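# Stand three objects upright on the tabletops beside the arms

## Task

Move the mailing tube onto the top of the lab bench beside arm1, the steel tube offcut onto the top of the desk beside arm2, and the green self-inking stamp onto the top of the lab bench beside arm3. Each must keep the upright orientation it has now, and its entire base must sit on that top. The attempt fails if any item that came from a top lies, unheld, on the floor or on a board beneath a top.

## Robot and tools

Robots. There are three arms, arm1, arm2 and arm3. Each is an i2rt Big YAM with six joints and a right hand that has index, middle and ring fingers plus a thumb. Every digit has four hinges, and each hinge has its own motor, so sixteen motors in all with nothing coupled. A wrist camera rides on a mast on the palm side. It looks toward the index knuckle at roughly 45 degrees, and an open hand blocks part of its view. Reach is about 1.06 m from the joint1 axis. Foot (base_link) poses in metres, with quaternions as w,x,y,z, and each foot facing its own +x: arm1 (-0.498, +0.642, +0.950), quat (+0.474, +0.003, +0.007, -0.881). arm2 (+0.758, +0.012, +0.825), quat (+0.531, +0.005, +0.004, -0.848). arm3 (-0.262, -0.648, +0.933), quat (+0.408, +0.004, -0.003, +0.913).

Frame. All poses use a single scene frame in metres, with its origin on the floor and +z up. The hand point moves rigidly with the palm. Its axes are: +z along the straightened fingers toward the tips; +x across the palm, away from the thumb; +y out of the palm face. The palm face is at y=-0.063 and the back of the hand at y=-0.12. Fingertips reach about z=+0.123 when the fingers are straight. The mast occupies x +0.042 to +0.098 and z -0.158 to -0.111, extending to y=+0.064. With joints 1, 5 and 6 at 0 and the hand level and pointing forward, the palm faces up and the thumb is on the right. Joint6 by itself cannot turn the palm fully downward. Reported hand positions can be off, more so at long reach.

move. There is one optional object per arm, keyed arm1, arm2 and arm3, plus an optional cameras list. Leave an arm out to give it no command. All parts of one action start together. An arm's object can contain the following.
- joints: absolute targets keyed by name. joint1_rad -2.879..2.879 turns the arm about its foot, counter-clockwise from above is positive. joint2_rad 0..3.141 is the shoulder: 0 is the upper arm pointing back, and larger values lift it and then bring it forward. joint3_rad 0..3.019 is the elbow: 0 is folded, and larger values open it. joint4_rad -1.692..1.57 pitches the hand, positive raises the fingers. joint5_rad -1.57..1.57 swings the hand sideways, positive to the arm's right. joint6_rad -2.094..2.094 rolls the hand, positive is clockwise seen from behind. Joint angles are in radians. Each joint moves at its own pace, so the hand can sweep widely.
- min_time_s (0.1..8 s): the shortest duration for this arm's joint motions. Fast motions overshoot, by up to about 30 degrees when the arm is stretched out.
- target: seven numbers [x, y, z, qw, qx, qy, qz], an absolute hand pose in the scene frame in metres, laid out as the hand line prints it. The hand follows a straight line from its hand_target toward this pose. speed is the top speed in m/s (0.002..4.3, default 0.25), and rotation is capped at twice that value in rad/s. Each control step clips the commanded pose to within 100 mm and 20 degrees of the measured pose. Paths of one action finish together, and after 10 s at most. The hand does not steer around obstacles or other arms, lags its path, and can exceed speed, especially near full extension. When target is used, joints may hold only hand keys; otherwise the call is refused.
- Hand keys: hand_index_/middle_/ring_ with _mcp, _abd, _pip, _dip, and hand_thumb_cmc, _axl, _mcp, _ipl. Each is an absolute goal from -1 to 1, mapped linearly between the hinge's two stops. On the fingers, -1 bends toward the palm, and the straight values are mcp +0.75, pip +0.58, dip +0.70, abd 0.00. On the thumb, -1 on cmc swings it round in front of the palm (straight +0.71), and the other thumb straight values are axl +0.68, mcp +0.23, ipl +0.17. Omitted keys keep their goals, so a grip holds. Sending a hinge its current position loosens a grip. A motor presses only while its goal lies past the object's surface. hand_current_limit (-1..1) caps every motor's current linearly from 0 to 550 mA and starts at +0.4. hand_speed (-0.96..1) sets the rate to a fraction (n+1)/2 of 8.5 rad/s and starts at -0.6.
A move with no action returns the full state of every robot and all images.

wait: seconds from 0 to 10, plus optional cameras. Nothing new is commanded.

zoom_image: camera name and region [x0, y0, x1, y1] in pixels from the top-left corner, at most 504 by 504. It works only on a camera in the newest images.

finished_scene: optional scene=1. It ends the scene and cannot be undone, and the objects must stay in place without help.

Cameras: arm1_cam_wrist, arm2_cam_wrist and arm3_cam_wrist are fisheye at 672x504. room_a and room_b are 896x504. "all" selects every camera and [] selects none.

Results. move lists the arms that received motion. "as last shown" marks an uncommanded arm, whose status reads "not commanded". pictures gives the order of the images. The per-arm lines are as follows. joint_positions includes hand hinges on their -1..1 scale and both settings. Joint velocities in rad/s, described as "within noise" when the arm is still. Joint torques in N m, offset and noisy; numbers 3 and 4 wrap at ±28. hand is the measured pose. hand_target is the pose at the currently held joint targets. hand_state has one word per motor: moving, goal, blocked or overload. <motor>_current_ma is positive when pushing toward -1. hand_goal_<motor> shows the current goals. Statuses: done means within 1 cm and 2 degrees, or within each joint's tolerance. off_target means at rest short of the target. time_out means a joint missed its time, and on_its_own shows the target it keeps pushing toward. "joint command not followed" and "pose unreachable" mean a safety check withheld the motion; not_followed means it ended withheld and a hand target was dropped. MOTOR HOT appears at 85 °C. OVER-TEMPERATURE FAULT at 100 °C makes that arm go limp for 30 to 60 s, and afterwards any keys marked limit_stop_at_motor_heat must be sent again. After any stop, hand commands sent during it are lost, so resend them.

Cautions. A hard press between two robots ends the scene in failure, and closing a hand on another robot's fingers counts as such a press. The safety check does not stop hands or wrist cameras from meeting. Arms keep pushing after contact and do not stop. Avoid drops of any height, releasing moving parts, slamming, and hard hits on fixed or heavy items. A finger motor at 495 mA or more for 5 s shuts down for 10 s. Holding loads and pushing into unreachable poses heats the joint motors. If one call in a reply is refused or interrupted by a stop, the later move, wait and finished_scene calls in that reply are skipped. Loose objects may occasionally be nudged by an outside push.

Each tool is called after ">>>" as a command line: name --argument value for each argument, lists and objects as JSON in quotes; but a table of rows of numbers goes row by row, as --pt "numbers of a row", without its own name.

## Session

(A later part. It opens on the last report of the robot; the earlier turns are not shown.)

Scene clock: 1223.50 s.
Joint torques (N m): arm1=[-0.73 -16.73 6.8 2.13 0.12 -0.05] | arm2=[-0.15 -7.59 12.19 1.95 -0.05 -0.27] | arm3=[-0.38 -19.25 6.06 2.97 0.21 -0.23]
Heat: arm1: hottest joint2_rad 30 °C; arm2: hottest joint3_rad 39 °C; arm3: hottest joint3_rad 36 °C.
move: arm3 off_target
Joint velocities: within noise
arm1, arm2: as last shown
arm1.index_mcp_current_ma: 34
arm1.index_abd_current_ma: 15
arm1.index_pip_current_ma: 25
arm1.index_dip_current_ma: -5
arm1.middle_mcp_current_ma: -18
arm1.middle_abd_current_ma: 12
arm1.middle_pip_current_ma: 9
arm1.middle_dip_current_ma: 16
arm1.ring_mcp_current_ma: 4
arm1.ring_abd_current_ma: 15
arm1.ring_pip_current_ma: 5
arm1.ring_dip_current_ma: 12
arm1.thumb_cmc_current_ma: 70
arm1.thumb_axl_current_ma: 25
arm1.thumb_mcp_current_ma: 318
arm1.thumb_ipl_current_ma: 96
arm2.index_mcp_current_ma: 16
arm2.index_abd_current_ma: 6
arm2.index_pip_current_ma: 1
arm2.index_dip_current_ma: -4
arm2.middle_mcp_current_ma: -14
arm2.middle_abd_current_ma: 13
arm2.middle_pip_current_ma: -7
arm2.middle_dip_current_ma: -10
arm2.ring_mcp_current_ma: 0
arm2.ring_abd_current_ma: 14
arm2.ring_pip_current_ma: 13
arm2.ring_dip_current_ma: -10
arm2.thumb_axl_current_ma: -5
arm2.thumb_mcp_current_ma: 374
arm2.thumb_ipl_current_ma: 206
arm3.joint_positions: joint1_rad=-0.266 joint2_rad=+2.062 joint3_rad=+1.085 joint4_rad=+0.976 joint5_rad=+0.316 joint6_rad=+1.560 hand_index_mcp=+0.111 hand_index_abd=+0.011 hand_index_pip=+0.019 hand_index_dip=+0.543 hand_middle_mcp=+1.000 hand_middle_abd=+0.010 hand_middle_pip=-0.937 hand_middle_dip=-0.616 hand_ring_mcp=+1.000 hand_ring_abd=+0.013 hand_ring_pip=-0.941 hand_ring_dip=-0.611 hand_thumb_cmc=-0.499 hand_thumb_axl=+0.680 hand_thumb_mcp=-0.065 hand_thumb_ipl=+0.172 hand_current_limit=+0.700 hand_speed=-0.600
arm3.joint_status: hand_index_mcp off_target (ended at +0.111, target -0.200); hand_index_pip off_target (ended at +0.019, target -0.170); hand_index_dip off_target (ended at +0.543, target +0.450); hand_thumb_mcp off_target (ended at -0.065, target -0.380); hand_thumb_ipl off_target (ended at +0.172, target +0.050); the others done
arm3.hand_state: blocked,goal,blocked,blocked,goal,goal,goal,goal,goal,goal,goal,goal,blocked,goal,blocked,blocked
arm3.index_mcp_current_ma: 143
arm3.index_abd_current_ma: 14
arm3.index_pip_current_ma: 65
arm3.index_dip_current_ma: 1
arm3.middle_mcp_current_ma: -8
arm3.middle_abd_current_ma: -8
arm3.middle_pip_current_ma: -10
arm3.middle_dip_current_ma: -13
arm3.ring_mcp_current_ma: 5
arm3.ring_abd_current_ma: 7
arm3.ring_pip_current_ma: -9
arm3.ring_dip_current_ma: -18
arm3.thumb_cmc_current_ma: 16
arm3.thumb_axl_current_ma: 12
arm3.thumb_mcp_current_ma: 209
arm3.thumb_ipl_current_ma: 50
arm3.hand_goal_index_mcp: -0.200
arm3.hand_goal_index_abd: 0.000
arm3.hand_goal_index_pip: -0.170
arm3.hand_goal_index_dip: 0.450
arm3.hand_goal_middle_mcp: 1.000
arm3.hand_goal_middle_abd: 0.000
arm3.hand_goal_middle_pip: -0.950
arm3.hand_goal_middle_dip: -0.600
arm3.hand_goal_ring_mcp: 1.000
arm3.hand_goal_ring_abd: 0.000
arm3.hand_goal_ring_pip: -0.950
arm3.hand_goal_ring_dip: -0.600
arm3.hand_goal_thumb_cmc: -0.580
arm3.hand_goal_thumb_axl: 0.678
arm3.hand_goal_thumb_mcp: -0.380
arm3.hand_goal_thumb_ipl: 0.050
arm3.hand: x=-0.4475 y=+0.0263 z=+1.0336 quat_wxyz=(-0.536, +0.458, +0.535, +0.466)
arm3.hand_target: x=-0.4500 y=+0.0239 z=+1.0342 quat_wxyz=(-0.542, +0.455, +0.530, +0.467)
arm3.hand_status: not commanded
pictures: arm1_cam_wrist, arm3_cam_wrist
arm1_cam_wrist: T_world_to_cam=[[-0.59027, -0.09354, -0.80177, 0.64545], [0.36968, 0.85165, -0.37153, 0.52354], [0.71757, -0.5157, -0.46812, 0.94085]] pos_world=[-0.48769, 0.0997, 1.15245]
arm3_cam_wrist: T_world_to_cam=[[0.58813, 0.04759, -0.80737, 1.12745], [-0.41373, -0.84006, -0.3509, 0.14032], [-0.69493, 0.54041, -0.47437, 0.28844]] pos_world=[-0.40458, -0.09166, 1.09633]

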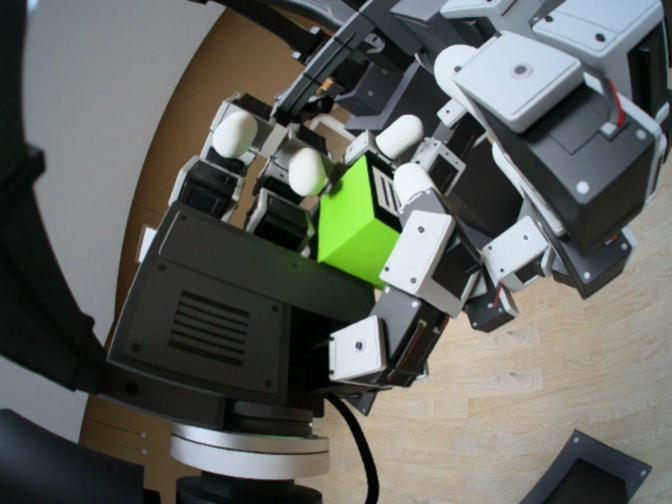

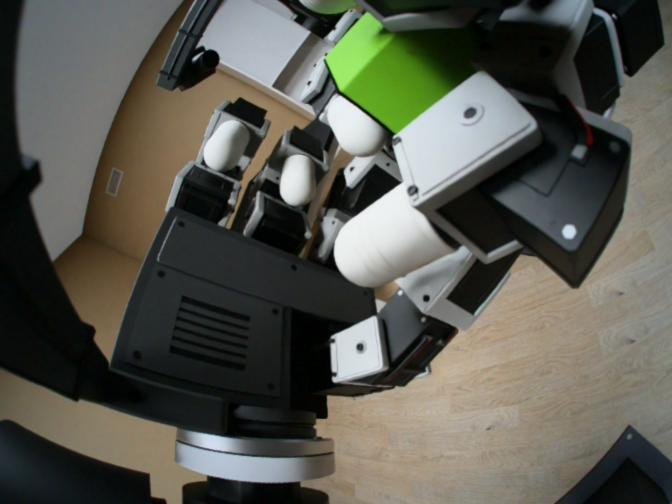

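>>> move --arm3 '{"joints": {"hand_index_mcp": -0.6, "hand_index_pip": -0.4, "hand_index_dip": 0.33, "hand_thumb_mcp": -0.6, "hand_thumb_ipl": -0.05}}'

Scene clock: 1226.83 s.
Joint torques (N m): arm1=[-0.67 -16.73 6.79 2.13 0.12 -0.05] | arm2=[0.15 -7.24 12.15 1.95 -0.04 -0.25] | arm3=[-0.32 -19.49 6.09 3.07 0.2 -0.25]
Heat: arm1: hottest joint2_rad 30 °C; arm2: hottest joint3_rad 39 °C; arm3: hottest joint3_rad 36 °C.
move: arm3 off_target
Joint velocities: within noise
arm1, arm2: as last shown
arm1.index_mcp_current_ma: 41
arm1.index_abd_current_ma: 18
arm1.index_pip_current_ma: 15
arm1.index_dip_current_ma: 3
arm1.middle_mcp_current_ma: -5
arm1.middle_abd_current_ma: 9
arm1.middle_pip_current_ma: -2
arm1.middle_dip_current_ma: 14
arm1.ring_mcp_current_ma: 8
arm1.ring_abd_current_ma: 8
arm1.ring_pip_current_ma: 15
arm1.ring_dip_current_ma: 3
arm1.thumb_cmc_current_ma: 64
arm1.thumb_axl_current_ma: 20
arm1.thumb_mcp_current_ma: 303
arm1.thumb_ipl_current_ma: 97
arm2.index_mcp_current_ma: 13
arm2.index_abd_current_ma: 1
arm2.index_pip_current_ma: 7
arm2.index_dip_current_ma: -11
arm2.middle_mcp_current_ma: -8
arm2.middle_abd_current_ma: 6
arm2.middle_pip_current_ma: 9
arm2.middle_dip_current_ma: -16
arm2.ring_mcp_current_ma: 3
arm2.ring_abd_current_ma: 13
arm2.ring_pip_current_ma: 3
arm2.ring_dip_current_ma: 6
arm2.thumb_cmc_current_ma: 48
arm2.thumb_axl_current_ma: -7
arm2.thumb_mcp_current_ma: 381
arm2.thumb_ipl_current_ma: 187
arm3.joint_positions: joint1_rad=-0.266 joint2_rad=+2.062 joint3_rad=+1.085 joint4_rad=+0.976 joint5_rad=+0.316 joint6_rad=+1.560 hand_index_mcp=+0.113 hand_index_abd=+0.011 hand_index_pip=+0.021 hand_index_dip=+0.537 hand_middle_mcp=+1.000 hand_middle_abd=+0.010 hand_middle_pip=-0.937 hand_middle_dip=-0.616 hand_ring_mcp=+1.000 hand_ring_abd=+0.013 hand_ring_pip=-0.941 hand_ring_dip=-0.611 hand_thumb_cmc=-0.499 hand_thumb_axl=+0.682 hand_thumb_mcp=-0.068 hand_thumb_ipl=+0.171 hand_current_limit=+0.700 hand_speed=-0.600
arm3.joint_status: hand_index_mcp off_target (ended at +0.113, target -0.600); hand_index_pip off_target (ended at +0.021, target -0.400); hand_index_dip off_target (ended at +0.537, target +0.330); hand_thumb_mcp off_target (ended at -0.068, target -0.600); hand_thumb_ipl off_target (ended at +0.171, target -0.050)
arm3.hand_state: blocked,goal,blocked,blocked,goal,goal,goal,goal,goal,goal,goal,goal,blocked,goal,blocked,blocked
arm3.index_mcp_current_ma: 460
arm3.index_abd_current_ma: 24
arm3.index_pip_current_ma: 214
arm3.index_dip_current_ma: 64
arm3.middle_mcp_current_ma: 9
arm3.middle_abd_current_ma: -4
arm3.middle_pip_current_ma: -4
arm3.middle_dip_current_ma: -9
arm3.ring_mcp_current_ma: 6
arm3.ring_abd_current_ma: -12
arm3.ring_pip_current_ma: -4
arm3.ring_dip_current_ma: -8
arm3.thumb_cmc_current_ma: 19
arm3.thumb_axl_current_ma: 4
arm3.thumb_mcp_current_ma: 456
arm3.thumb_ipl_current_ma: 119
arm3.hand_goal_index_mcp: -0.600
arm3.hand_goal_index_abd: 0.000
arm3.hand_goal_index_pip: -0.400
arm3.hand_goal_index_dip: 0.330
arm3.hand_goal_middle_mcp: 1.000
arm3.hand_goal_middle_abd: 0.000
arm3.hand_goal_middle_pip: -0.950
arm3.hand_goal_middle_dip: -0.600
arm3.hand_goal_ring_mcp: 1.000
arm3.hand_goal_ring_abd: 0.000
arm3.hand_goal_ring_pip: -0.950
arm3.hand_goal_ring_dip: -0.600
arm3.hand_goal_thumb_cmc: -0.580
arm3.hand_goal_thumb_axl: 0.678
arm3.hand_goal_thumb_mcp: -0.600
arm3.hand_goal_thumb_ipl: -0.050
arm3.hand: x=-0.4474 y=+0.0262 z=+1.0336 quat_wxyz=(-0.536, +0.458, +0.535, +0.466)
arm3.hand_target: x=-0.4500 y=+0.0239 z=+1.0342 quat_wxyz=(-0.542, +0.455, +0.530, +0.467)
arm3.hand_status: not commanded
pictures: none

>>> move --arm3 '{"joints": {"hand_middle_pip": 0.577, "hand_ring_pip": 0.577}}'

>>> move --arm3 '{"joints": {"hand_middle_dip": 0.696, "hand_ring_dip": 0.696}}' --cameras '["arm3_cam_wrist"]'

>>> move --arm1 '{"joints": {"hand_thumb_mcp": -0.05, "hand_thumb_ipl": -0.1}}' --cameras '["arm1_cam_wrist", "arm3_cam_wrist"]'

Scene clock: 1253.30 s.
Joint torques (N m): arm1=[-0.73 -16.73 6.79 2.13 0.12 -0.06] | arm2=[-0.32 -7.18 12.22 1.95 -0.05 -0.27] | arm3=[-0.44 -19.08 6.19 3.06 0.19 -0.19]
Heat: arm1: hottest joint2_rad 30 °C; arm2: hottest joint3_rad 39 °C; arm3: hottest joint3_rad 36 °C.
move: arm3 done
Joint velocities: within noise
arm1: as last shown
arm1.index_mcp_current_ma: 29
arm1.index_abd_current_ma: 4
arm1.index_pip_current_ma: 20
arm1.index_dip_current_ma: -4
arm1.middle_mcp_current_ma: -16
arm1.middle_abd_current_ma: 13
arm1.middle_pip_current_ma: 3
arm1.ring_mcp_current_ma: 9
arm1.ring_abd_current_ma: 0
arm1.ring_pip_current_ma: 20
arm1.ring_dip_current_ma: 15
arm1.thumb_cmc_current_ma: 72
arm1.thumb_axl_current_ma: 30
arm1.thumb_mcp_current_ma: 311
arm1.thumb_ipl_current_ma: 102
arm2.joint_positions: joint1_rad=-0.899 joint2_rad=+1.072 joint3_rad=+0.534 joint4_rad=+0.489 joint5_rad=+0.051 joint6_rad=+1.564 hand_index_mcp=+0.623 hand_index_abd=+0.013 hand_index_pip=-0.848 hand_index_dip=+0.691 hand_middle_mcp=+0.896 hand_middle_abd=+0.007 hand_middle_pip=-0.951 hand_middle_dip=-0.508 hand_ring_mcp=+0.758 hand_ring_abd=+0.008 hand_ring_pip=-0.947 hand_ring_dip=-0.498 hand_thumb_cmc=-0.393 hand_thumb_axl=+0.682 hand_thumb_mcp=-0.247 hand_thumb_ipl=-0.362 hand_current_limit=+0.400 hand_speed=-0.600
arm2.joint_status: not commanded
arm2.hand_state: goal,goal,goal,goal,overload,goal,goal,goal,goal,goal,goal,goal,blocked,goal,blocked,blocked
arm2.index_mcp_current_ma: 13
arm2.index_abd_current_ma: 6
arm2.index_pip_current_ma: -3
arm2.index_dip_current_ma: 3
arm2.middle_mcp_current_ma: -6
arm2.middle_abd_current_ma: 0
arm2.middle_pip_current_ma: 11
arm2.middle_dip_current_ma: -13
arm2.ring_mcp_current_ma: 5
arm2.ring_abd_current_ma: 21
arm2.ring_pip_current_ma: 8
arm2.ring_dip_current_ma: 1
arm2.thumb_cmc_current_ma: 49
arm2.thumb_axl_current_ma: 6
arm2.thumb_mcp_current_ma: 391
arm2.thumb_ipl_current_ma: 183
arm2.hand_goal_index_mcp: 0.620
arm2.hand_goal_index_abd: 0.000
arm2.hand_goal_index_pip: -0.850
arm2.hand_goal_index_dip: 0.696
arm2.hand_goal_middle_mcp: 0.754
arm2.hand_goal_middle_abd: 0.000
arm2.hand_goal_middle_pip: -0.950
arm2.hand_goal_middle_dip: -0.500
arm2.hand_goal_ring_mcp: 0.754
arm2.hand_goal_ring_abd: 0.000
arm2.hand_goal_ring_pip: -0.950
arm2.hand_goal_ring_dip: -0.500
arm2.hand_goal_thumb_cmc: -0.430
arm2.hand_goal_thumb_axl: 0.678
arm2.hand_goal_thumb_mcp: -0.500
arm2.hand_goal_thumb_ipl: -0.450
arm2.hand: x=+0.2769 y=-0.0015 z=+1.0885 quat_wxyz=(+0.685, +0.068, -0.723, +0.051)
arm2.hand_target: x=+0.2674 y=-0.0034 z=+1.1157 quat_wxyz=(+0.701, +0.068, -0.708, +0.052)
arm2.hand_status: not commanded
arm3.joint_positions: joint1_rad=-0.266 joint2_rad=+2.062 joint3_rad=+1.085 joint4_rad=+0.976 joint5_rad=+0.316 joint6_rad=+1.560 hand_index_mcp=+0.113 hand_index_abd=+0.011 hand_index_pip=+0.021 hand_index_dip=+0.537 hand_middle_mcp=+1.000 hand_middle_abd=+0.010 hand_middle_pip=+0.570 hand_middle_dip=-0.616 hand_ring_mcp=+1.000 hand_ring_abd=+0.013 hand_ring_pip=+0.577 hand_ring_dip=-0.611 hand_thumb_cmc=-0.499 hand_thumb_axl=+0.682 hand_thumb_mcp=-0.068 hand_thumb_ipl=+0.171 hand_current_limit=+0.700 hand_speed=-0.600
arm3.joint_status: all done
arm3.hand_state: blocked,goal,blocked,blocked,goal,goal,goal,goal,goal,goal,goal,goal,blocked,goal,blocked,blocked
arm3.index_mcp_current_ma: 462
arm3.index_abd_current_ma: 2
arm3.index_pip_current_ma: 199
arm3.index_dip_current_ma: 64
arm3.middle_mcp_current_ma: -7
arm3.middle_abd_current_ma: 4
arm3.middle_pip_current_ma: -17
arm3.middle_dip_current_ma: -14
arm3.ring_mcp_current_ma: 11
arm3.ring_abd_current_ma: -9
arm3.ring_pip_current_ma: -13
arm3.ring_dip_current_ma: 2
arm3.thumb_cmc_current_ma: 26
arm3.thumb_axl_current_ma: 8
arm3.thumb_mcp_current_ma: 448
arm3.thumb_ipl_current_ma: 122
arm3.hand_goal_index_mcp: -0.600
arm3.hand_goal_index_abd: 0.000
arm3.hand_goal_index_pip: -0.400
arm3.hand_goal_index_dip: 0.330
arm3.hand_goal_middle_mcp: 1.000
arm3.hand_goal_middle_abd: 0.000
arm3.hand_goal_middle_pip: 0.578
arm3.hand_goal_middle_dip: -0.600
arm3.hand_goal_ring_mcp: 1.000
arm3.hand_goal_ring_abd: 0.000
arm3.hand_goal_ring_pip: 0.578
arm3.hand_goal_ring_dip: -0.600
arm3.hand_goal_thumb_cmc: -0.580
arm3.hand_goal_thumb_axl: 0.678
arm3.hand_goal_thumb_mcp: -0.600
arm3.hand_goal_thumb_ipl: -0.050
arm3.hand: x=-0.4474 y=+0.0262 z=+1.0336 quat_wxyz=(-0.536, +0.458, +0.535, +0.466)
arm3.hand_target: x=-0.4500 y=+0.0239 z=+1.0342 quat_wxyz=(-0.542, +0.455, +0.530, +0.467)
arm3.hand_status: not commanded
pictures: none

Scene clock: 1254.70 s.
Joint torques (N m): arm1=[-0.67 -16.73 6.79 2.14 0.12 -0.06] | arm2=[-0.15 -7.71 12.16 1.95 -0.05 -0.26] | arm3=[-0.38 -19.08 6.17 3.11 0.19 -0.2]
Heat: arm1: hottest joint2_rad 30 °C; arm2: hottest joint3_rad 39 °C; arm3: hottest joint3_rad 36 °C.
move: arm3 done
Joint velocities: within noise
arm1.joint_positions: joint1_rad=+0.806 joint2_rad=+1.818 joint3_rad=+0.876 joint4_rad=+0.960 joint5_rad=+0.039 joint6_rad=+1.574 hand_index_mcp=+0.720 hand_index_abd=+0.009 hand_index_pip=-0.435 hand_index_dip=+0.285 hand_middle_mcp=+0.996 hand_middle_abd=+0.011 hand_middle_pip=-0.937 hand_middle_dip=-0.494 hand_ring_mcp=+0.995 hand_ring_abd=+0.010 hand_ring_pip=-0.937 hand_ring_dip=-0.496 hand_thumb_cmc=-0.496 hand_thumb_axl=+0.693 hand_thumb_mcp=-0.270 hand_thumb_ipl=-0.368 hand_current_limit=+0.400 hand_speed=-0.600
arm1.joint_status: not commanded
arm1.hand_state: blocked,goal,goal,goal,goal,goal,goal,goal,goal,goal,goal,goal,blocked,goal,blocked,blocked
arm1.index_mcp_current_ma: 23
arm1.index_abd_current_ma: 9
arm1.index_pip_current_ma: 21
arm1.index_dip_current_ma: -2
arm1.middle_mcp_current_ma: -3
arm1.middle_abd_current_ma: 18
arm1.middle_pip_current_ma: -3
arm1.middle_dip_current_ma: 3
arm1.ring_mcp_current_ma: -1
arm1.ring_abd_current_ma: 5
arm1.ring_pip_current_ma: 19
arm1.ring_dip_current_ma: 5
arm1.thumb_cmc_current_ma: 63
arm1.thumb_axl_current_ma: 27
arm1.thumb_mcp_current_ma: 305
arm1.thumb_ipl_current_ma: 111
arm1.hand_goal_index_mcp: 0.680
arm1.hand_goal_index_abd: 0.000
arm1.hand_goal_index_pip: -0.444
arm1.hand_goal_index_dip: 0.280
arm1.hand_goal_middle_mcp: 1.000
arm1.hand_goal_middle_abd: 0.000
arm1.hand_goal_middle_pip: -0.950
arm1.hand_goal_middle_dip: -0.500
arm1.hand_goal_ring_mcp: 1.000
arm1.hand_goal_ring_abd: 0.000
arm1.hand_goal_ring_pip: -0.950
arm1.hand_goal_ring_dip: -0.500
arm1.hand_goal_thumb_cmc: -0.560
arm1.hand_goal_thumb_axl: 0.678
arm1.hand_goal_thumb_mcp: -0.500
arm1.hand_goal_thumb_ipl: -0.450
arm1.hand: x=-0.4445 y=-0.0143 z=+1.0930 quat_wxyz=(+0.451, +0.542, -0.453, +0.546)
arm1.hand_target: x=-0.4482 y=-0.0153 z=+1.1077 quat_wxyz=(+0.456, +0.533, -0.451, +0.552)
arm1.hand_status: not commanded
arm2: as last shown
arm2.index_abd_current_ma: 11
arm2.index_pip_current_ma: 4
arm2.index_dip_current_ma: -9
arm2.middle_mcp_current_ma: -9
arm2.middle_abd_current_ma: 6
arm2.middle_pip_current_ma: 6
arm2.middle_dip_current_ma: -8
arm2.ring_abd_current_ma: 12
arm2.ring_pip_current_ma: -4
arm2.ring_dip_current_ma: 3
arm2.thumb_cmc_current_ma: 46
arm2.thumb_axl_current_ma: -6
arm2.thumb_mcp_current_ma: 369
arm2.thumb_ipl_current_ma: 198
arm3.joint_positions: joint1_rad=-0.266 joint2_rad=+2.062 joint3_rad=+1.085 joint4_rad=+0.976 joint5_rad=+0.316 joint6_rad=+1.560 hand_index_mcp=+0.113 hand_index_abd=+0.011 hand_index_pip=+0.021 hand_index_dip=+0.537 hand_middle_mcp=+1.000 hand_middle_abd=+0.010 hand_middle_pip=+0.570 hand_middle_dip=+0.685 hand_ring_mcp=+1.000 hand_ring_abd=+0.013 hand_ring_pip=+0.577 hand_ring_dip=+0.687 hand_thumb_cmc=-0.499 hand_thumb_axl=+0.682 hand_thumb_mcp=-0.068 hand_thumb_ipl=+0.171 hand_current_limit=+0.700 hand_speed=-0.600
arm3.joint_status: all done
arm3.hand_state: blocked,goal,blocked,blocked,goal,goal,goal,goal,goal,goal,goal,goal,blocked,goal,blocked,blocked
arm3.index_mcp_current_ma: 449
arm3.index_abd_current_ma: 0
arm3.index_pip_current_ma: 206
arm3.index_dip_current_ma: 74
arm3.middle_mcp_current_ma: 6
arm3.middle_abd_current_ma: -13
arm3.middle_pip_current_ma: -14
arm3.middle_dip_current_ma: -11
arm3.ring_mcp_current_ma: 14
arm3.ring_abd_current_ma: 8
arm3.ring_pip_current_ma: -17
arm3.ring_dip_current_ma: -8
arm3.thumb_cmc_current_ma: 24
arm3.thumb_axl_current_ma: -5
arm3.thumb_mcp_current_ma: 441
arm3.thumb_ipl_current_ma: 113
arm3.hand_goal_index_mcp: -0.600
arm3.hand_goal_index_abd: 0.000
arm3.hand_goal_index_pip: -0.400
arm3.hand_goal_index_dip: 0.330
arm3.hand_goal_middle_mcp: 1.000
arm3.hand_goal_middle_abd: 0.000
arm3.hand_goal_middle_pip: 0.578
arm3.hand_goal_middle_dip: 0.696
arm3.hand_goal_ring_mcp: 1.000
arm3.hand_goal_ring_abd: 0.000
arm3.hand_goal_ring_pip: 0.578
arm3.hand_goal_ring_dip: 0.696
arm3.hand_goal_thumb_cmc: -0.580
arm3.hand_goal_thumb_axl: 0.678
arm3.hand_goal_thumb_mcp: -0.600
arm3.hand_goal_thumb_ipl: -0.050
arm3.hand: x=-0.4474 y=+0.0262 z=+1.0336 quat_wxyz=(-0.536, +0.458, +0.535, +0.466)
arm3.hand_target: x=-0.4500 y=+0.0239 z=+1.0342 quat_wxyz=(-0.542, +0.455, +0.530, +0.467)
arm3.hand_status: not commanded
arm3_cam_wrist: T_world_to_cam=[[0.58815, 0.04738, -0.80736, 1.12744], [-0.41406, -0.83988, -0.35092, 0.14023], [-0.69472, 0.5407, -0.47436, 0.28854]] pos_world=[-0.40458, -0.09166, 1.09633]

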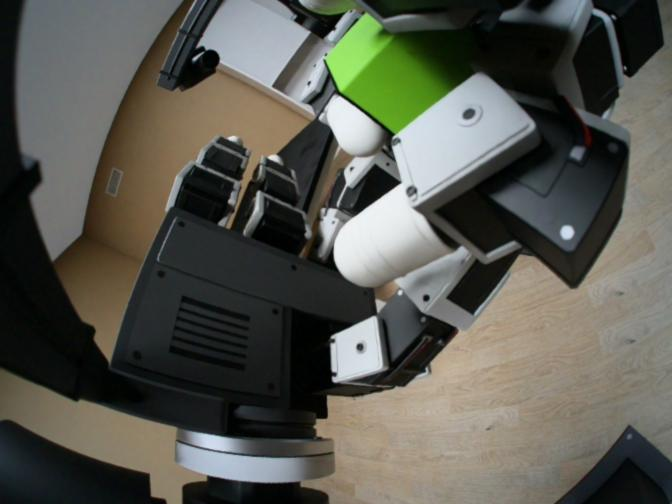

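Scene clock: 1255.90 s.
Joint torques (N m): arm1=[-0.67 -16.67 6.79 2.13 0.12 -0.07] | arm2=[-0.09 -7.47 12.15 1.94 -0.06 -0.27] | arm3=[-0.38 -19.31 6.16 3.04 0.18 -0.2]
Heat: arm1: hottest joint2_rad 30 °C; arm2: hottest joint3_rad 39 °C; arm3: hottest joint3_rad 36 °C.
move: arm1 done
Joint velocities: within noise
arm1.joint_positions: joint1_rad=+0.806 joint2_rad=+1.818 joint3_rad=+0.876 joint4_rad=+0.960 joint5_rad=+0.039 joint6_rad=+1.574 hand_index_mcp=+0.690 hand_index_abd=+0.009 hand_index_pip=-0.435 hand_index_dip=+0.285 hand_middle_mcp=+0.996 hand_middle_abd=+0.011 hand_middle_pip=-0.937 hand_middle_dip=-0.494 hand_ring_mcp=+0.995 hand_ring_abd=+0.010 hand_ring_pip=-0.937 hand_ring_dip=-0.496 hand_thumb_cmc=-0.496 hand_thumb_axl=+0.693 hand_thumb_mcp=-0.054 hand_thumb_ipl=-0.101 hand_current_limit=+0.400 hand_speed=-0.600
arm1.joint_status: all done
arm1.hand_state: goal,goal,goal,goal,goal,goal,goal,goal,goal,goal,goal,goal,blocked,goal,goal,goal
arm1.index_mcp_current_ma: 10
arm1.index_abd_current_ma: 18
arm1.index_pip_current_ma: 17
arm1.index_dip_current_ma: -10
arm1.middle_mcp_current_ma: -17
arm1.middle_abd_current_ma: 16
arm1.middle_pip_current_ma: 0
arm1.middle_dip_current_ma: 0
arm1.ring_mcp_current_ma: 11
arm1.ring_abd_current_ma: 9
arm1.ring_pip_current_ma: 21
arm1.ring_dip_current_ma: 8
arm1.thumb_cmc_current_ma: 75
arm1.thumb_axl_current_ma: 24
arm1.thumb_mcp_current_ma: 10
arm1.thumb_ipl_current_ma: -4
arm1.hand_goal_index_mcp: 0.680
arm1.hand_goal_index_abd: 0.000
arm1.hand_goal_index_pip: -0.444
arm1.hand_goal_index_dip: 0.280
arm1.hand_goal_middle_mcp: 1.000
arm1.hand_goal_middle_abd: 0.000
arm1.hand_goal_middle_pip: -0.950
arm1.hand_goal_middle_dip: -0.500
arm1.hand_goal_ring_mcp: 1.000
arm1.hand_goal_ring_abd: 0.000
arm1.hand_goal_ring_pip: -0.950
arm1.hand_goal_ring_dip: -0.500
arm1.hand_goal_thumb_cmc: -0.560
arm1.hand_goal_thumb_axl: 0.678
arm1.hand_goal_thumb_mcp: -0.050
arm1.hand_goal_thumb_ipl: -0.100
arm1.on_its_own: hand_index_mcp moved -0.031 to your old target +0.680
arm1.hand: x=-0.4445 y=-0.0143 z=+1.0930 quat_wxyz=(+0.451, +0.542, -0.453, +0.546)
arm1.hand_target: x=-0.4482 y=-0.0153 z=+1.1077 quat_wxyz=(+0.456, +0.533, -0.451, +0.552)
arm1.hand_status: not commanded
arm2, arm3: as last shown
arm2.index_mcp_current_ma: 18
arm2.index_pip_current_ma: -2
arm2.index_dip_current_ma: -10
arm2.middle_mcp_current_ma: 1
arm2.middle_abd_current_ma: -3
arm2.middle_dip_current_ma: -4
arm2.ring_mcp_current_ma: 10
arm2.ring_abd_current_ma: 10
arm2.ring_pip_current_ma: -1
arm2.ring_dip_current_ma: 4
arm2.thumb_cmc_current_ma: 54
arm2.thumb_axl_current_ma: 1
arm2.thumb_mcp_current_ma: 386
arm2.thumb_ipl_current_ma: 192
arm3.joint_positions: joint1_rad=-0.266 joint2_rad=+2.062 joint3_rad=+1.085 joint4_rad=+0.976 joint5_rad=+0.316 joint6_rad=+1.560 hand_index_mcp=+0.114 hand_index_abd=+0.032 hand_index_pip=+0.022 hand_index_dip=+0.537 hand_middle_mcp=+1.000 hand_middle_abd=+0.010 hand_middle_pip=+0.572 hand_middle_dip=+0.685 hand_ring_mcp=+1.000 hand_ring_abd=+0.013 hand_ring_pip=+0.577 hand_ring_dip=+0.687 hand_thumb_cmc=-0.498 hand_thumb_axl=+0.693 hand_thumb_mcp=-0.073 hand_thumb_ipl=+0.171 hand_current_limit=+0.700 hand_speed=-0.600
arm3.hand_state: blocked,blocked,blocked,blocked,goal,goal,goal,goal,goal,goal,goal,goal,blocked,goal,blocked,blocked
arm3.index_mcp_current_ma: 477
arm3.index_abd_current_ma: 14
arm3.index_pip_current_ma: 217
arm3.index_dip_current_ma: 66
arm3.middle_mcp_current_ma: -13
arm3.middle_abd_current_ma: -9
arm3.middle_pip_current_ma: -23
arm3.middle_dip_current_ma: -1
arm3.ring_mcp_current_ma: 6
arm3.ring_abd_current_ma: -20
arm3.ring_pip_current_ma: -4
arm3.ring_dip_current_ma: -3
arm3.thumb_cmc_current_ma: 9
arm3.thumb_axl_current_ma: 1
arm3.thumb_mcp_current_ma: 434
arm3.thumb_ipl_current_ma: 128
arm3.hand: x=-0.4474 y=+0.0262 z=+1.0335 quat_wxyz=(-0.536, +0.458, +0.535, +0.466)
arm3.hand_target: x=-0.4500 y=+0.0239 z=+1.0341 quat_wxyz=(-0.542, +0.455, +0.530, +0.467)
arm1_cam_wrist: T_world_to_cam=[[-0.59027, -0.09354, -0.80177, 0.64545], [0.36968, 0.85165, -0.37153, 0.52354], [0.71757, -0.5157, -0.46812, 0.94085]] pos_world=[-0.48769, 0.0997, 1.15245]
arm3_cam_wrist: T_world_to_cam=[[0.58753, 0.04727, -0.80782, 1.12754], [-0.41434, -0.83992, -0.3505, 0.13965], [-0.69507, 0.54064, -0.4739, 0.28791]] pos_world=[-0.40448, -0.09166, 1.09623]

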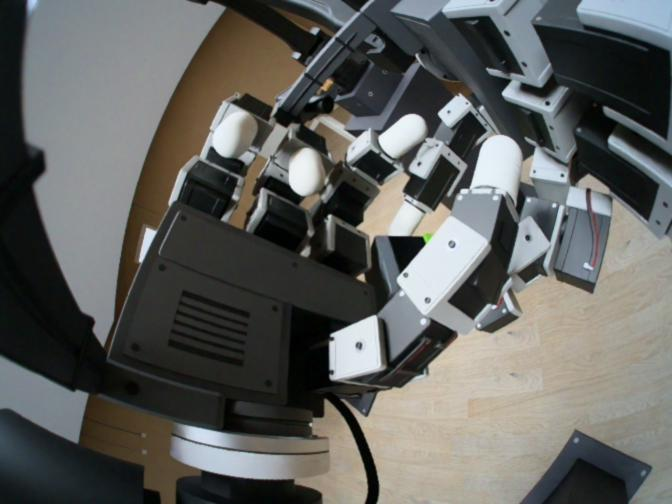

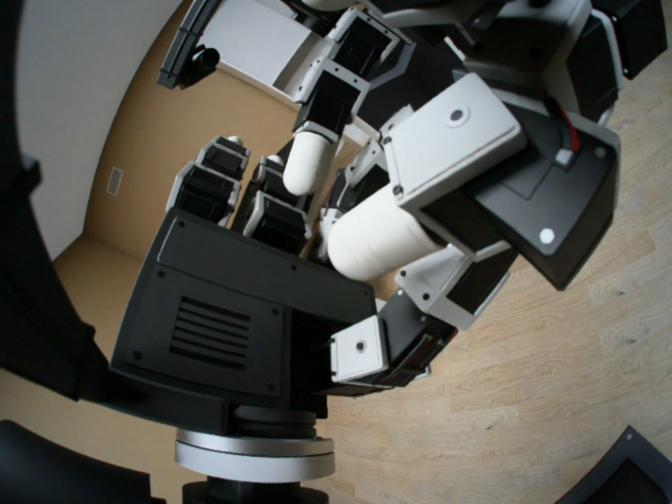

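>>> zoom_image --camera "arm1_cam_wrist" --region '[340, 180, 560, 400]'

>>> zoom_image --camera "arm3_cam_wrist" --region '[270, 60, 530, 320]'

Scaled by 2.291 from the camera's image (finer frame: 960x720).

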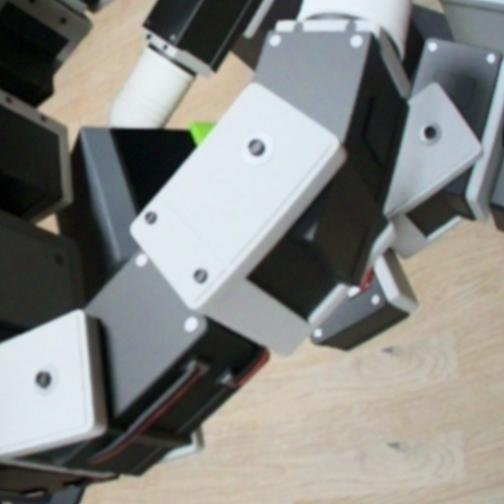

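Scaled by 1.938 from the camera's image (finer frame: 960x720).

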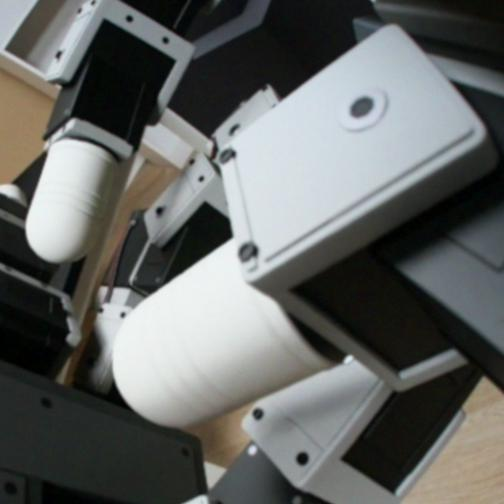

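>>> move --cameras '["room_a", "room_b"]'

>>> zoom_image --camera "room_a" --region '[500, 180, 600, 250]'

>>> zoom_image --camera "room_b" --region '[340, 150, 420, 220]'

Scene clock: 1271.43 s.
Joint torques (N m): arm1=[-0.67 -16.67 6.79 2.13 0.12 -0.07] | arm2=[-0.21 -7.3 12.23 1.98 -0.05 -0.26] | arm3=[-0.26 -19.31 6.22 3.07 0.2 -0.19]
Heat: arm1: hottest joint2_rad 30 °C; arm2: hottest joint3_rad 39 °C; arm3: hottest joint3_rad 36 °C.
Joint velocities: within noise
arm1.joint_positions: joint1_rad=+0.806 joint2_rad=+1.818 joint3_rad=+0.876 joint4_rad=+0.960 joint5_rad=+0.039 joint6_rad=+1.574 hand_index_mcp=+0.690 hand_index_abd=+0.009 hand_index_pip=-0.435 hand_index_dip=+0.285 hand_middle_mcp=+0.996 hand_middle_abd=+0.011 hand_middle_pip=-0.937 hand_middle_dip=-0.494 hand_ring_mcp=+0.995 hand_ring_abd=+0.010 hand_ring_pip=-0.937 hand_ring_dip=-0.496 hand_thumb_cmc=-0.496 hand_thumb_axl=+0.693 hand_thumb_mcp=-0.054 hand_thumb_ipl=-0.101 hand_current_limit=+0.400 hand_speed=-0.600
arm1.joint_status: all done
arm1.hand_state: goal,goal,goal,goal,goal,goal,goal,goal,goal,goal,goal,goal,blocked,goal,goal,goal
arm1.index_mcp_current_ma: -1
arm1.index_abd_current_ma: 14
arm1.index_pip_current_ma: 12
arm1.index_dip_current_ma: -10
arm1.middle_mcp_current_ma: -6
arm1.middle_abd_current_ma: 11
arm1.middle_pip_current_ma: -1
arm1.middle_dip_current_ma: 5
arm1.ring_mcp_current_ma: 13
arm1.ring_abd_current_ma: 0
arm1.ring_pip_current_ma: 15
arm1.ring_dip_current_ma: 10
arm1.thumb_cmc_current_ma: 60
arm1.thumb_axl_current_ma: 19
arm1.thumb_mcp_current_ma: -2
arm1.thumb_ipl_current_ma: -12
arm1.hand_goal_index_mcp: 0.680
arm1.hand_goal_index_abd: 0.000
arm1.hand_goal_index_pip: -0.444
arm1.hand_goal_index_dip: 0.280
arm1.hand_goal_middle_mcp: 1.000
arm1.hand_goal_middle_abd: 0.000
arm1.hand_goal_middle_pip: -0.950
arm1.hand_goal_middle_dip: -0.500
arm1.hand_goal_ring_mcp: 1.000
arm1.hand_goal_ring_abd: 0.000
arm1.hand_goal_ring_pip: -0.950
arm1.hand_goal_ring_dip: -0.500
arm1.hand_goal_thumb_cmc: -0.560
arm1.hand_goal_thumb_axl: 0.678
arm1.hand_goal_thumb_mcp: -0.050
arm1.hand_goal_thumb_ipl: -0.100
arm1.hand: x=-0.4445 y=-0.0143 z=+1.0930 quat_wxyz=(+0.451, +0.542, -0.453, +0.546) (m; scene frame)
arm1.hand_target: x=-0.4482 y=-0.0153 z=+1.1077 quat_wxyz=(+0.456, +0.533, -0.451, +0.552) (m; scene frame)
arm1.hand_status: not commanded
arm2.joint_positions: joint1_rad=-0.899 joint2_rad=+1.072 joint3_rad=+0.534 joint4_rad=+0.489 joint5_rad=+0.051 joint6_rad=+1.564 hand_index_mcp=+0.623 hand_index_abd=+0.013 hand_index_pip=-0.848 hand_index_dip=+0.691 hand_middle_mcp=+0.896 hand_middle_abd=+0.007 hand_middle_pip=-0.951 hand_middle_dip=-0.508 hand_ring_mcp=+0.758 hand_ring_abd=+0.008 hand_ring_pip=-0.947 hand_ring_dip=-0.498 hand_thumb_cmc=-0.393 hand_thumb_axl=+0.682 hand_thumb_mcp=-0.247 hand_thumb_ipl=-0.362 hand_current_limit=+0.400 hand_speed=-0.600
arm2.joint_status: not commanded
arm2.hand_state: goal,goal,goal,goal,overload,goal,goal,goal,goal,goal,goal,goal,blocked,goal,blocked,blocked
arm2.index_mcp_current_ma: 22
arm2.index_abd_current_ma: 9
arm2.index_pip_current_ma: -8
arm2.index_dip_current_ma: -13
arm2.middle_mcp_current_ma: 5
arm2.middle_abd_current_ma: 14
arm2.middle_pip_current_ma: 9
arm2.middle_dip_current_ma: -12
arm2.ring_mcp_current_ma: 3
arm2.ring_abd_current_ma: 12
arm2.ring_pip_current_ma: 9
arm2.ring_dip_current_ma: 4
arm2.thumb_cmc_current_ma: 55
arm2.thumb_axl_current_ma: -4
arm2.thumb_mcp_current_ma: 380
arm2.thumb_ipl_current_ma: 186
arm2.hand_goal_index_mcp: 0.620
arm2.hand_goal_index_abd: 0.000
arm2.hand_goal_index_pip: -0.850
arm2.hand_goal_index_dip: 0.696
arm2.hand_goal_middle_mcp: 0.754
arm2.hand_goal_middle_abd: 0.000
arm2.hand_goal_middle_pip: -0.950
arm2.hand_goal_middle_dip: -0.500
arm2.hand_goal_ring_mcp: 0.754
arm2.hand_goal_ring_abd: 0.000
arm2.hand_goal_ring_pip: -0.950
arm2.hand_goal_ring_dip: -0.500
arm2.hand_goal_thumb_cmc: -0.430
arm2.hand_goal_thumb_axl: 0.678
arm2.hand_goal_thumb_mcp: -0.500
arm2.hand_goal_thumb_ipl: -0.450
arm2.hand: x=+0.2769 y=-0.0015 z=+1.0885 quat_wxyz=(+0.685, +0.068, -0.723, +0.051) (m; scene frame)
arm2.hand_target: x=+0.2674 y=-0.0034 z=+1.1157 quat_wxyz=(+0.701, +0.068, -0.708, +0.052) (m; scene frame)
arm2.hand_status: not commanded
arm3.joint_positions: joint1_rad=-0.266 joint2_rad=+2.062 joint3_rad=+1.085 joint4_rad=+0.976 joint5_rad=+0.316 joint6_rad=+1.560 hand_index_mcp=+0.114 hand_index_abd=+0.032 hand_index_pip=+0.022 hand_index_dip=+0.537 hand_middle_mcp=+1.000 hand_middle_abd=+0.010 hand_middle_pip=+0.572 hand_middle_dip=+0.685 hand_ring_mcp=+1.000 hand_ring_abd=+0.013 hand_ring_pip=+0.577 hand_ring_dip=+0.687 hand_thumb_cmc=-0.498 hand_thumb_axl=+0.693 hand_thumb_mcp=-0.073 hand_thumb_ipl=+0.171 hand_current_limit=+0.700 hand_speed=-0.600
arm3.joint_status: not commanded
arm3.hand_state: blocked,blocked,blocked,blocked,goal,goal,goal,goal,goal,goal,goal,goal,blocked,goal,blocked,blocked
arm3.index_mcp_current_ma: 451
arm3.index_abd_current_ma: 11
arm3.index_pip_current_ma: 214
arm3.index_dip_current_ma: 55
arm3.middle_mcp_current_ma: -17
arm3.middle_abd_current_ma: -5
arm3.middle_pip_current_ma: -6
arm3.middle_dip_current_ma: 0
arm3.ring_mcp_current_ma: 5
arm3.ring_abd_current_ma: -6
arm3.ring_pip_current_ma: 5
arm3.ring_dip_current_ma: -6
arm3.thumb_cmc_current_ma: 6
arm3.thumb_axl_current_ma: 10
arm3.thumb_mcp_current_ma: 453
arm3.thumb_ipl_current_ma: 114
arm3.hand_goal_index_mcp: -0.600
arm3.hand_goal_index_abd: 0.000
arm3.hand_goal_index_pip: -0.400
arm3.hand_goal_index_dip: 0.330
arm3.hand_goal_middle_mcp: 1.000
arm3.hand_goal_middle_abd: 0.000
arm3.hand_goal_middle_pip: 0.578
arm3.hand_goal_middle_dip: 0.696
arm3.hand_goal_ring_mcp: 1.000
arm3.hand_goal_ring_abd: 0.000
arm3.hand_goal_ring_pip: 0.578
arm3.hand_goal_ring_dip: 0.696
arm3.hand_goal_thumb_cmc: -0.580
arm3.hand_goal_thumb_axl: 0.678
arm3.hand_goal_thumb_mcp: -0.600
arm3.hand_goal_thumb_ipl: -0.050
arm3.hand: x=-0.4474 y=+0.0262 z=+1.0335 quat_wxyz=(-0.536, +0.458, +0.535, +0.466) (m; scene frame)
arm3.hand_target: x=-0.4500 y=+0.0239 z=+1.0341 quat_wxyz=(-0.542, +0.455, +0.530, +0.467) (m; scene frame)
arm3.hand_status: not commanded
pictures: room_a, room_b

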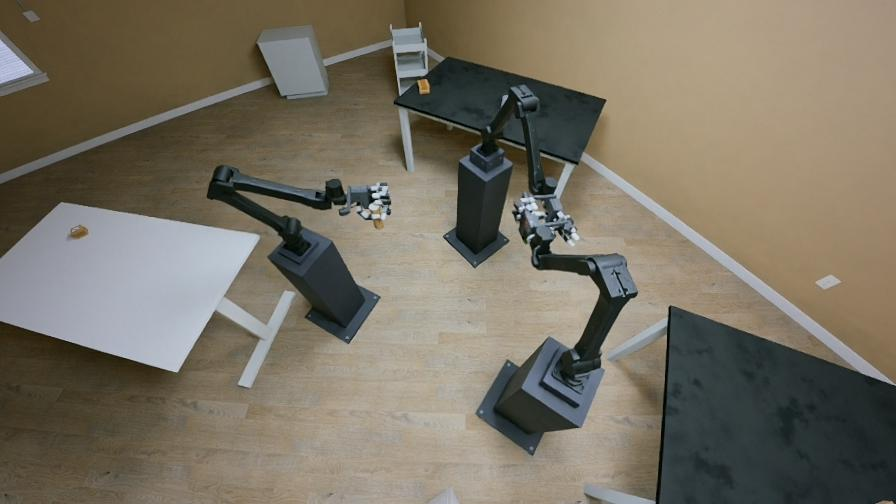

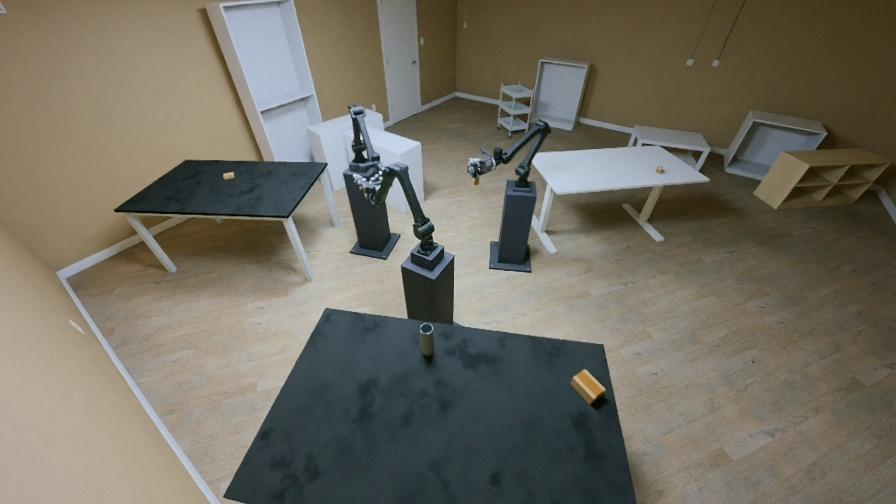

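Scaled by 5.040 from the camera's image (finer frame: 1280x720).

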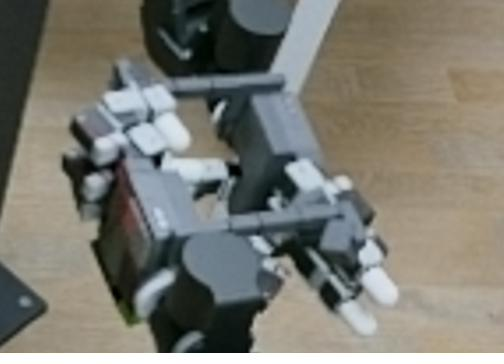

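Scaled by 6.300 from the camera's image (finer frame: 1280x720).

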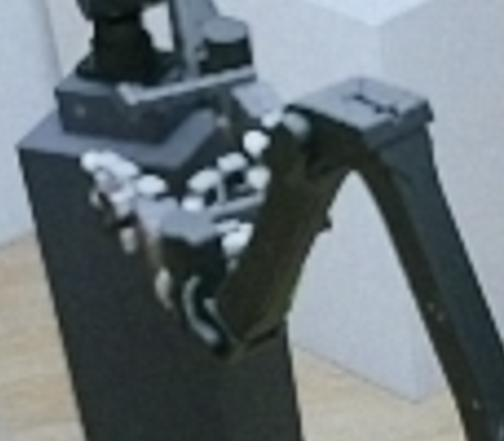

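>>> move --arm1 '{"joints": {"hand_thumb_mcp": 0.21, "hand_thumb_ipl": 0.168}}'

>>> move --arm1 '{"target": [-0.330, 0.0065, 1.1077, 0.456, 0.533, -0.451, 0.552], "speed": 0.12}' --cameras '["arm1_cam_wrist", "arm3_cam_wrist"]'

Scene clock: 1293.80 s.
Joint torques (N m): arm1=[-0.62 -16.67 6.78 2.11 0.12 -0.07] | arm2=[-0.21 -7.3 12.16 1.96 -0.06 -0.28] | arm3=[-0.32 -19.37 6.16 3.06 0.19 -0.2]
Heat: arm1: hottest joint2_rad 30 °C; arm2: hottest joint3_rad 39 °C; arm3: hottest joint3_rad 36 °C.
move: arm1 done
Joint velocities: within noise
arm1.joint_positions: joint1_rad=+0.806 joint2_rad=+1.818 joint3_rad=+0.876 joint4_rad=+0.960 joint5_rad=+0.039 joint6_rad=+1.574 hand_index_mcp=+0.692 hand_index_abd=+0.009 hand_index_pip=-0.435 hand_index_dip=+0.285 hand_middle_mcp=+0.996 hand_middle_abd=+0.011 hand_middle_pip=-0.937 hand_middle_dip=-0.494 hand_ring_mcp=+0.995 hand_ring_abd=+0.010 hand_ring_pip=-0.937 hand_ring_dip=-0.496 hand_thumb_cmc=-0.496 hand_thumb_axl=+0.693 hand_thumb_mcp=+0.207 hand_thumb_ipl=+0.165 hand_current_limit=+0.400 hand_speed=-0.600
arm1.joint_status: all done
arm1.hand_state: goal,goal,goal,goal,goal,goal,goal,goal,goal,goal,goal,goal,blocked,goal,goal,goal
arm1.index_mcp_current_ma: 8
arm1.index_abd_current_ma: 10
arm1.index_pip_current_ma: 13
arm1.index_dip_current_ma: -17
arm1.middle_mcp_current_ma: -16
arm1.middle_abd_current_ma: 13
arm1.middle_pip_current_ma: 9
arm1.middle_dip_current_ma: 9
arm1.ring_mcp_current_ma: 10
arm1.ring_abd_current_ma: 17
arm1.ring_pip_current_ma: 13
arm1.ring_dip_current_ma: 12
arm1.thumb_cmc_current_ma: 57
arm1.thumb_axl_current_ma: 25
arm1.thumb_mcp_current_ma: 7
arm1.thumb_ipl_current_ma: -5
arm1.hand_goal_index_mcp: 0.680
arm1.hand_goal_index_abd: 0.000
arm1.hand_goal_index_pip: -0.444
arm1.hand_goal_index_dip: 0.280
arm1.hand_goal_middle_mcp: 1.000
arm1.hand_goal_middle_abd: 0.000
arm1.hand_goal_middle_pip: -0.950
arm1.hand_goal_middle_dip: -0.500
arm1.hand_goal_ring_mcp: 1.000
arm1.hand_goal_ring_abd: 0.000
arm1.hand_goal_ring_pip: -0.950
arm1.hand_goal_ring_dip: -0.500
arm1.hand_goal_thumb_cmc: -0.560
arm1.hand_goal_thumb_axl: 0.678
arm1.hand_goal_thumb_mcp: 0.210
arm1.hand_goal_thumb_ipl: 0.168
arm1.hand: x=-0.4445 y=-0.0143 z=+1.0930 quat_wxyz=(+0.451, +0.542, -0.453, +0.546)
arm1.hand_target: x=-0.4482 y=-0.0153 z=+1.1077 quat_wxyz=(+0.456, +0.533, -0.451, +0.552)
arm1.hand_status: not commanded
arm2, arm3: as last shown
arm2.index_mcp_current_ma: 7
arm2.index_abd_current_ma: 4
arm2.index_pip_current_ma: -2
arm2.index_dip_current_ma: -1
arm2.middle_mcp_current_ma: -16
arm2.middle_abd_current_ma: 4
arm2.middle_pip_current_ma: 0
arm2.middle_dip_current_ma: -17
arm2.ring_mcp_current_ma: 5
arm2.ring_abd_current_ma: 4
arm2.ring_pip_current_ma: 8
arm2.ring_dip_current_ma: 6
arm2.thumb_cmc_current_ma: 57
arm2.thumb_axl_current_ma: -2
arm2.thumb_mcp_current_ma: 374
arm2.thumb_ipl_current_ma: 183
arm3.index_mcp_current_ma: 464
arm3.index_abd_current_ma: 22
arm3.index_pip_current_ma: 204
arm3.index_dip_current_ma: 48
arm3.middle_mcp_current_ma: -6
arm3.middle_abd_current_ma: -16
arm3.middle_pip_current_ma: -5
arm3.middle_dip_current_ma: -15
arm3.ring_mcp_current_ma: -1
arm3.ring_abd_current_ma: -11
arm3.ring_pip_current_ma: 0
arm3.ring_dip_current_ma: -8
arm3.thumb_cmc_current_ma: 17
arm3.thumb_axl_current_ma: 9
arm3.thumb_mcp_current_ma: 444
arm3.thumb_ipl_current_ma: 131
pictures: none

Scene clock: 1295.90 s.
Joint torques (N m): arm1=[-0.44 -13.92 9.44 1.89 0.19 -0.18] | arm2=[-0.15 -7.12 12.23 1.99 -0.06 -0.28] | arm3=[-0.38 -19.08 6.16 3.06 0.19 -0.21]
Heat: arm1: hottest joint2_rad 30 °C; arm2: hottest joint3_rad 39 °C; arm3: hottest joint3_rad 36 °C.
move: arm1 off_target
Joint velocities: within noise
arm1.joint_positions: joint1_rad=+1.046 joint2_rad=+1.818 joint3_rad=+0.896 joint4_rad=+0.944 joint5_rad=+0.278 joint6_rad=+1.574 hand_index_mcp=+0.690 hand_index_abd=+0.009 hand_index_pip=-0.435 hand_index_dip=+0.285 hand_middle_mcp=+0.996 hand_middle_abd=+0.011 hand_middle_pip=-0.937 hand_middle_dip=-0.494 hand_ring_mcp=+0.995 hand_ring_abd=+0.010 hand_ring_pip=-0.937 hand_ring_dip=-0.496 hand_thumb_cmc=-0.496 hand_thumb_axl=+0.693 hand_thumb_mcp=+0.203 hand_thumb_ipl=+0.162 hand_current_limit=+0.400 hand_speed=-0.600
arm1.joint_status: not commanded
arm1.hand_state: goal,goal,goal,goal,goal,goal,goal,goal,goal,goal,goal,goal,blocked,goal,goal,goal
arm1.index_mcp_current_ma: -1
arm1.index_abd_current_ma: 16
arm1.index_pip_current_ma: 23
arm1.index_dip_current_ma: 5
arm1.middle_mcp_current_ma: -5
arm1.middle_abd_current_ma: 10
arm1.middle_pip_current_ma: 5
arm1.middle_dip_current_ma: 7
arm1.ring_mcp_current_ma: 9
arm1.ring_abd_current_ma: 14
arm1.ring_pip_current_ma: 9
arm1.ring_dip_current_ma: 17
arm1.thumb_cmc_current_ma: 70
arm1.thumb_axl_current_ma: 23
arm1.thumb_mcp_current_ma: -4
arm1.thumb_ipl_current_ma: -16
arm1.hand_goal_index_mcp: 0.680
arm1.hand_goal_index_abd: 0.000
arm1.hand_goal_index_pip: -0.444
arm1.hand_goal_index_dip: 0.280
arm1.hand_goal_middle_mcp: 1.000
arm1.hand_goal_middle_abd: 0.000
arm1.hand_goal_middle_pip: -0.950
arm1.hand_goal_middle_dip: -0.500
arm1.hand_goal_ring_mcp: 1.000
arm1.hand_goal_ring_abd: 0.000
arm1.hand_goal_ring_pip: -0.950
arm1.hand_goal_ring_dip: -0.500
arm1.hand_goal_thumb_cmc: -0.560
arm1.hand_goal_thumb_axl: 0.678
arm1.hand_goal_thumb_mcp: 0.210
arm1.hand_goal_thumb_ipl: 0.168
arm1.hand: x=-0.3333 y=+0.0185 z=+1.0985 quat_wxyz=(+0.450, +0.540, -0.453, +0.548)
arm1.hand_target: x=-0.3302 y=+0.0072 z=+1.1078 quat_wxyz=(+0.456, +0.533, -0.451, +0.552)
arm1.hand_status: off_target (0.015 m and 1.1 deg from the pose sent, 0.117 m and 1.4 deg at the start)
arm2, arm3: as last shown
arm2.index_mcp_current_ma: 9
arm2.index_abd_current_ma: 9
arm2.index_pip_current_ma: 6
arm2.index_dip_current_ma: 3
arm2.middle_mcp_current_ma: -10
arm2.middle_abd_current_ma: 9
arm2.middle_pip_current_ma: 8
arm2.middle_dip_current_ma: -15
arm2.ring_mcp_current_ma: 4
arm2.ring_abd_current_ma: 25
arm2.ring_pip_current_ma: 5
arm2.ring_dip_current_ma: 12
arm2.thumb_cmc_current_ma: 50
arm2.thumb_axl_current_ma: -11
arm2.thumb_mcp_current_ma: 398
arm2.thumb_ipl_current_ma: 194
arm3.index_mcp_current_ma: 457
arm3.index_abd_current_ma: 4
arm3.index_pip_current_ma: 205
arm3.index_dip_current_ma: 73
arm3.middle_mcp_current_ma: -11
arm3.middle_abd_current_ma: -8
arm3.middle_pip_current_ma: -4
arm3.middle_dip_current_ma: 2
arm3.ring_mcp_current_ma: 3
arm3.ring_abd_current_ma: 7
arm3.ring_pip_current_ma: -12
arm3.ring_dip_current_ma: -17
arm3.thumb_cmc_current_ma: 32
arm3.thumb_axl_current_ma: 8
arm3.thumb_mcp_current_ma: 446
arm3.thumb_ipl_current_ma: 125
arm1_cam_wrist: T_world_to_cam=[[-0.58541, -0.0959, -0.80505, 0.72383], [0.37161, 0.85079, -0.37158, 0.45729], [0.72055, -0.51669, -0.46242, 0.87526]] pos_world=[-0.37687, 0.1326, 1.15737]
arm3_cam_wrist: T_world_to_cam=[[0.58753, 0.04727, -0.80782, 1.12754], [-0.41434, -0.83992, -0.3505, 0.13965], [-0.69507, 0.54064, -0.4739, 0.28791]] pos_world=[-0.40448, -0.09166, 1.09623]

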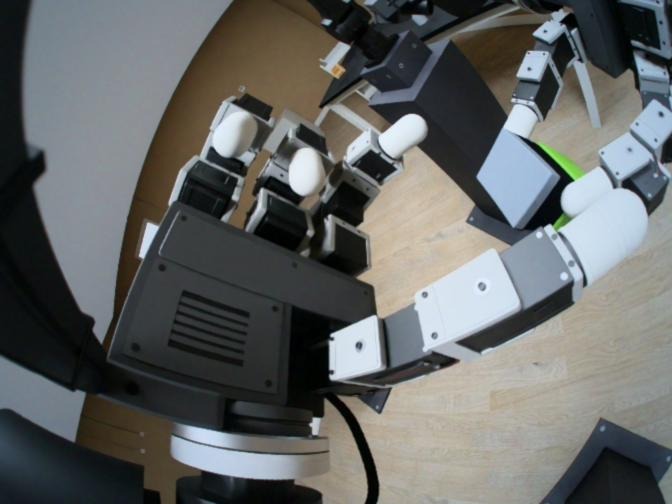

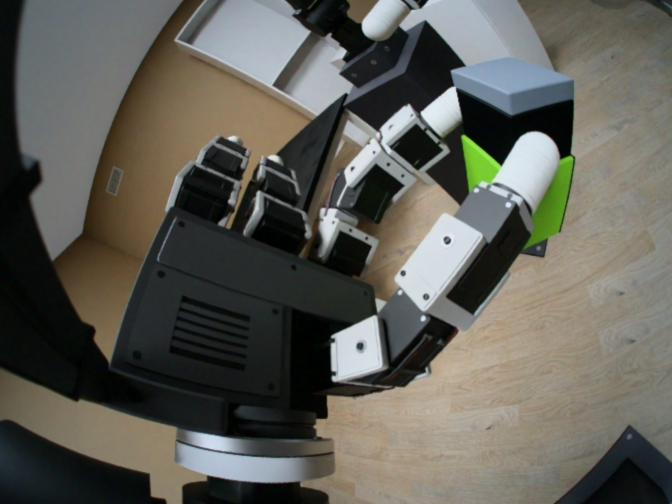

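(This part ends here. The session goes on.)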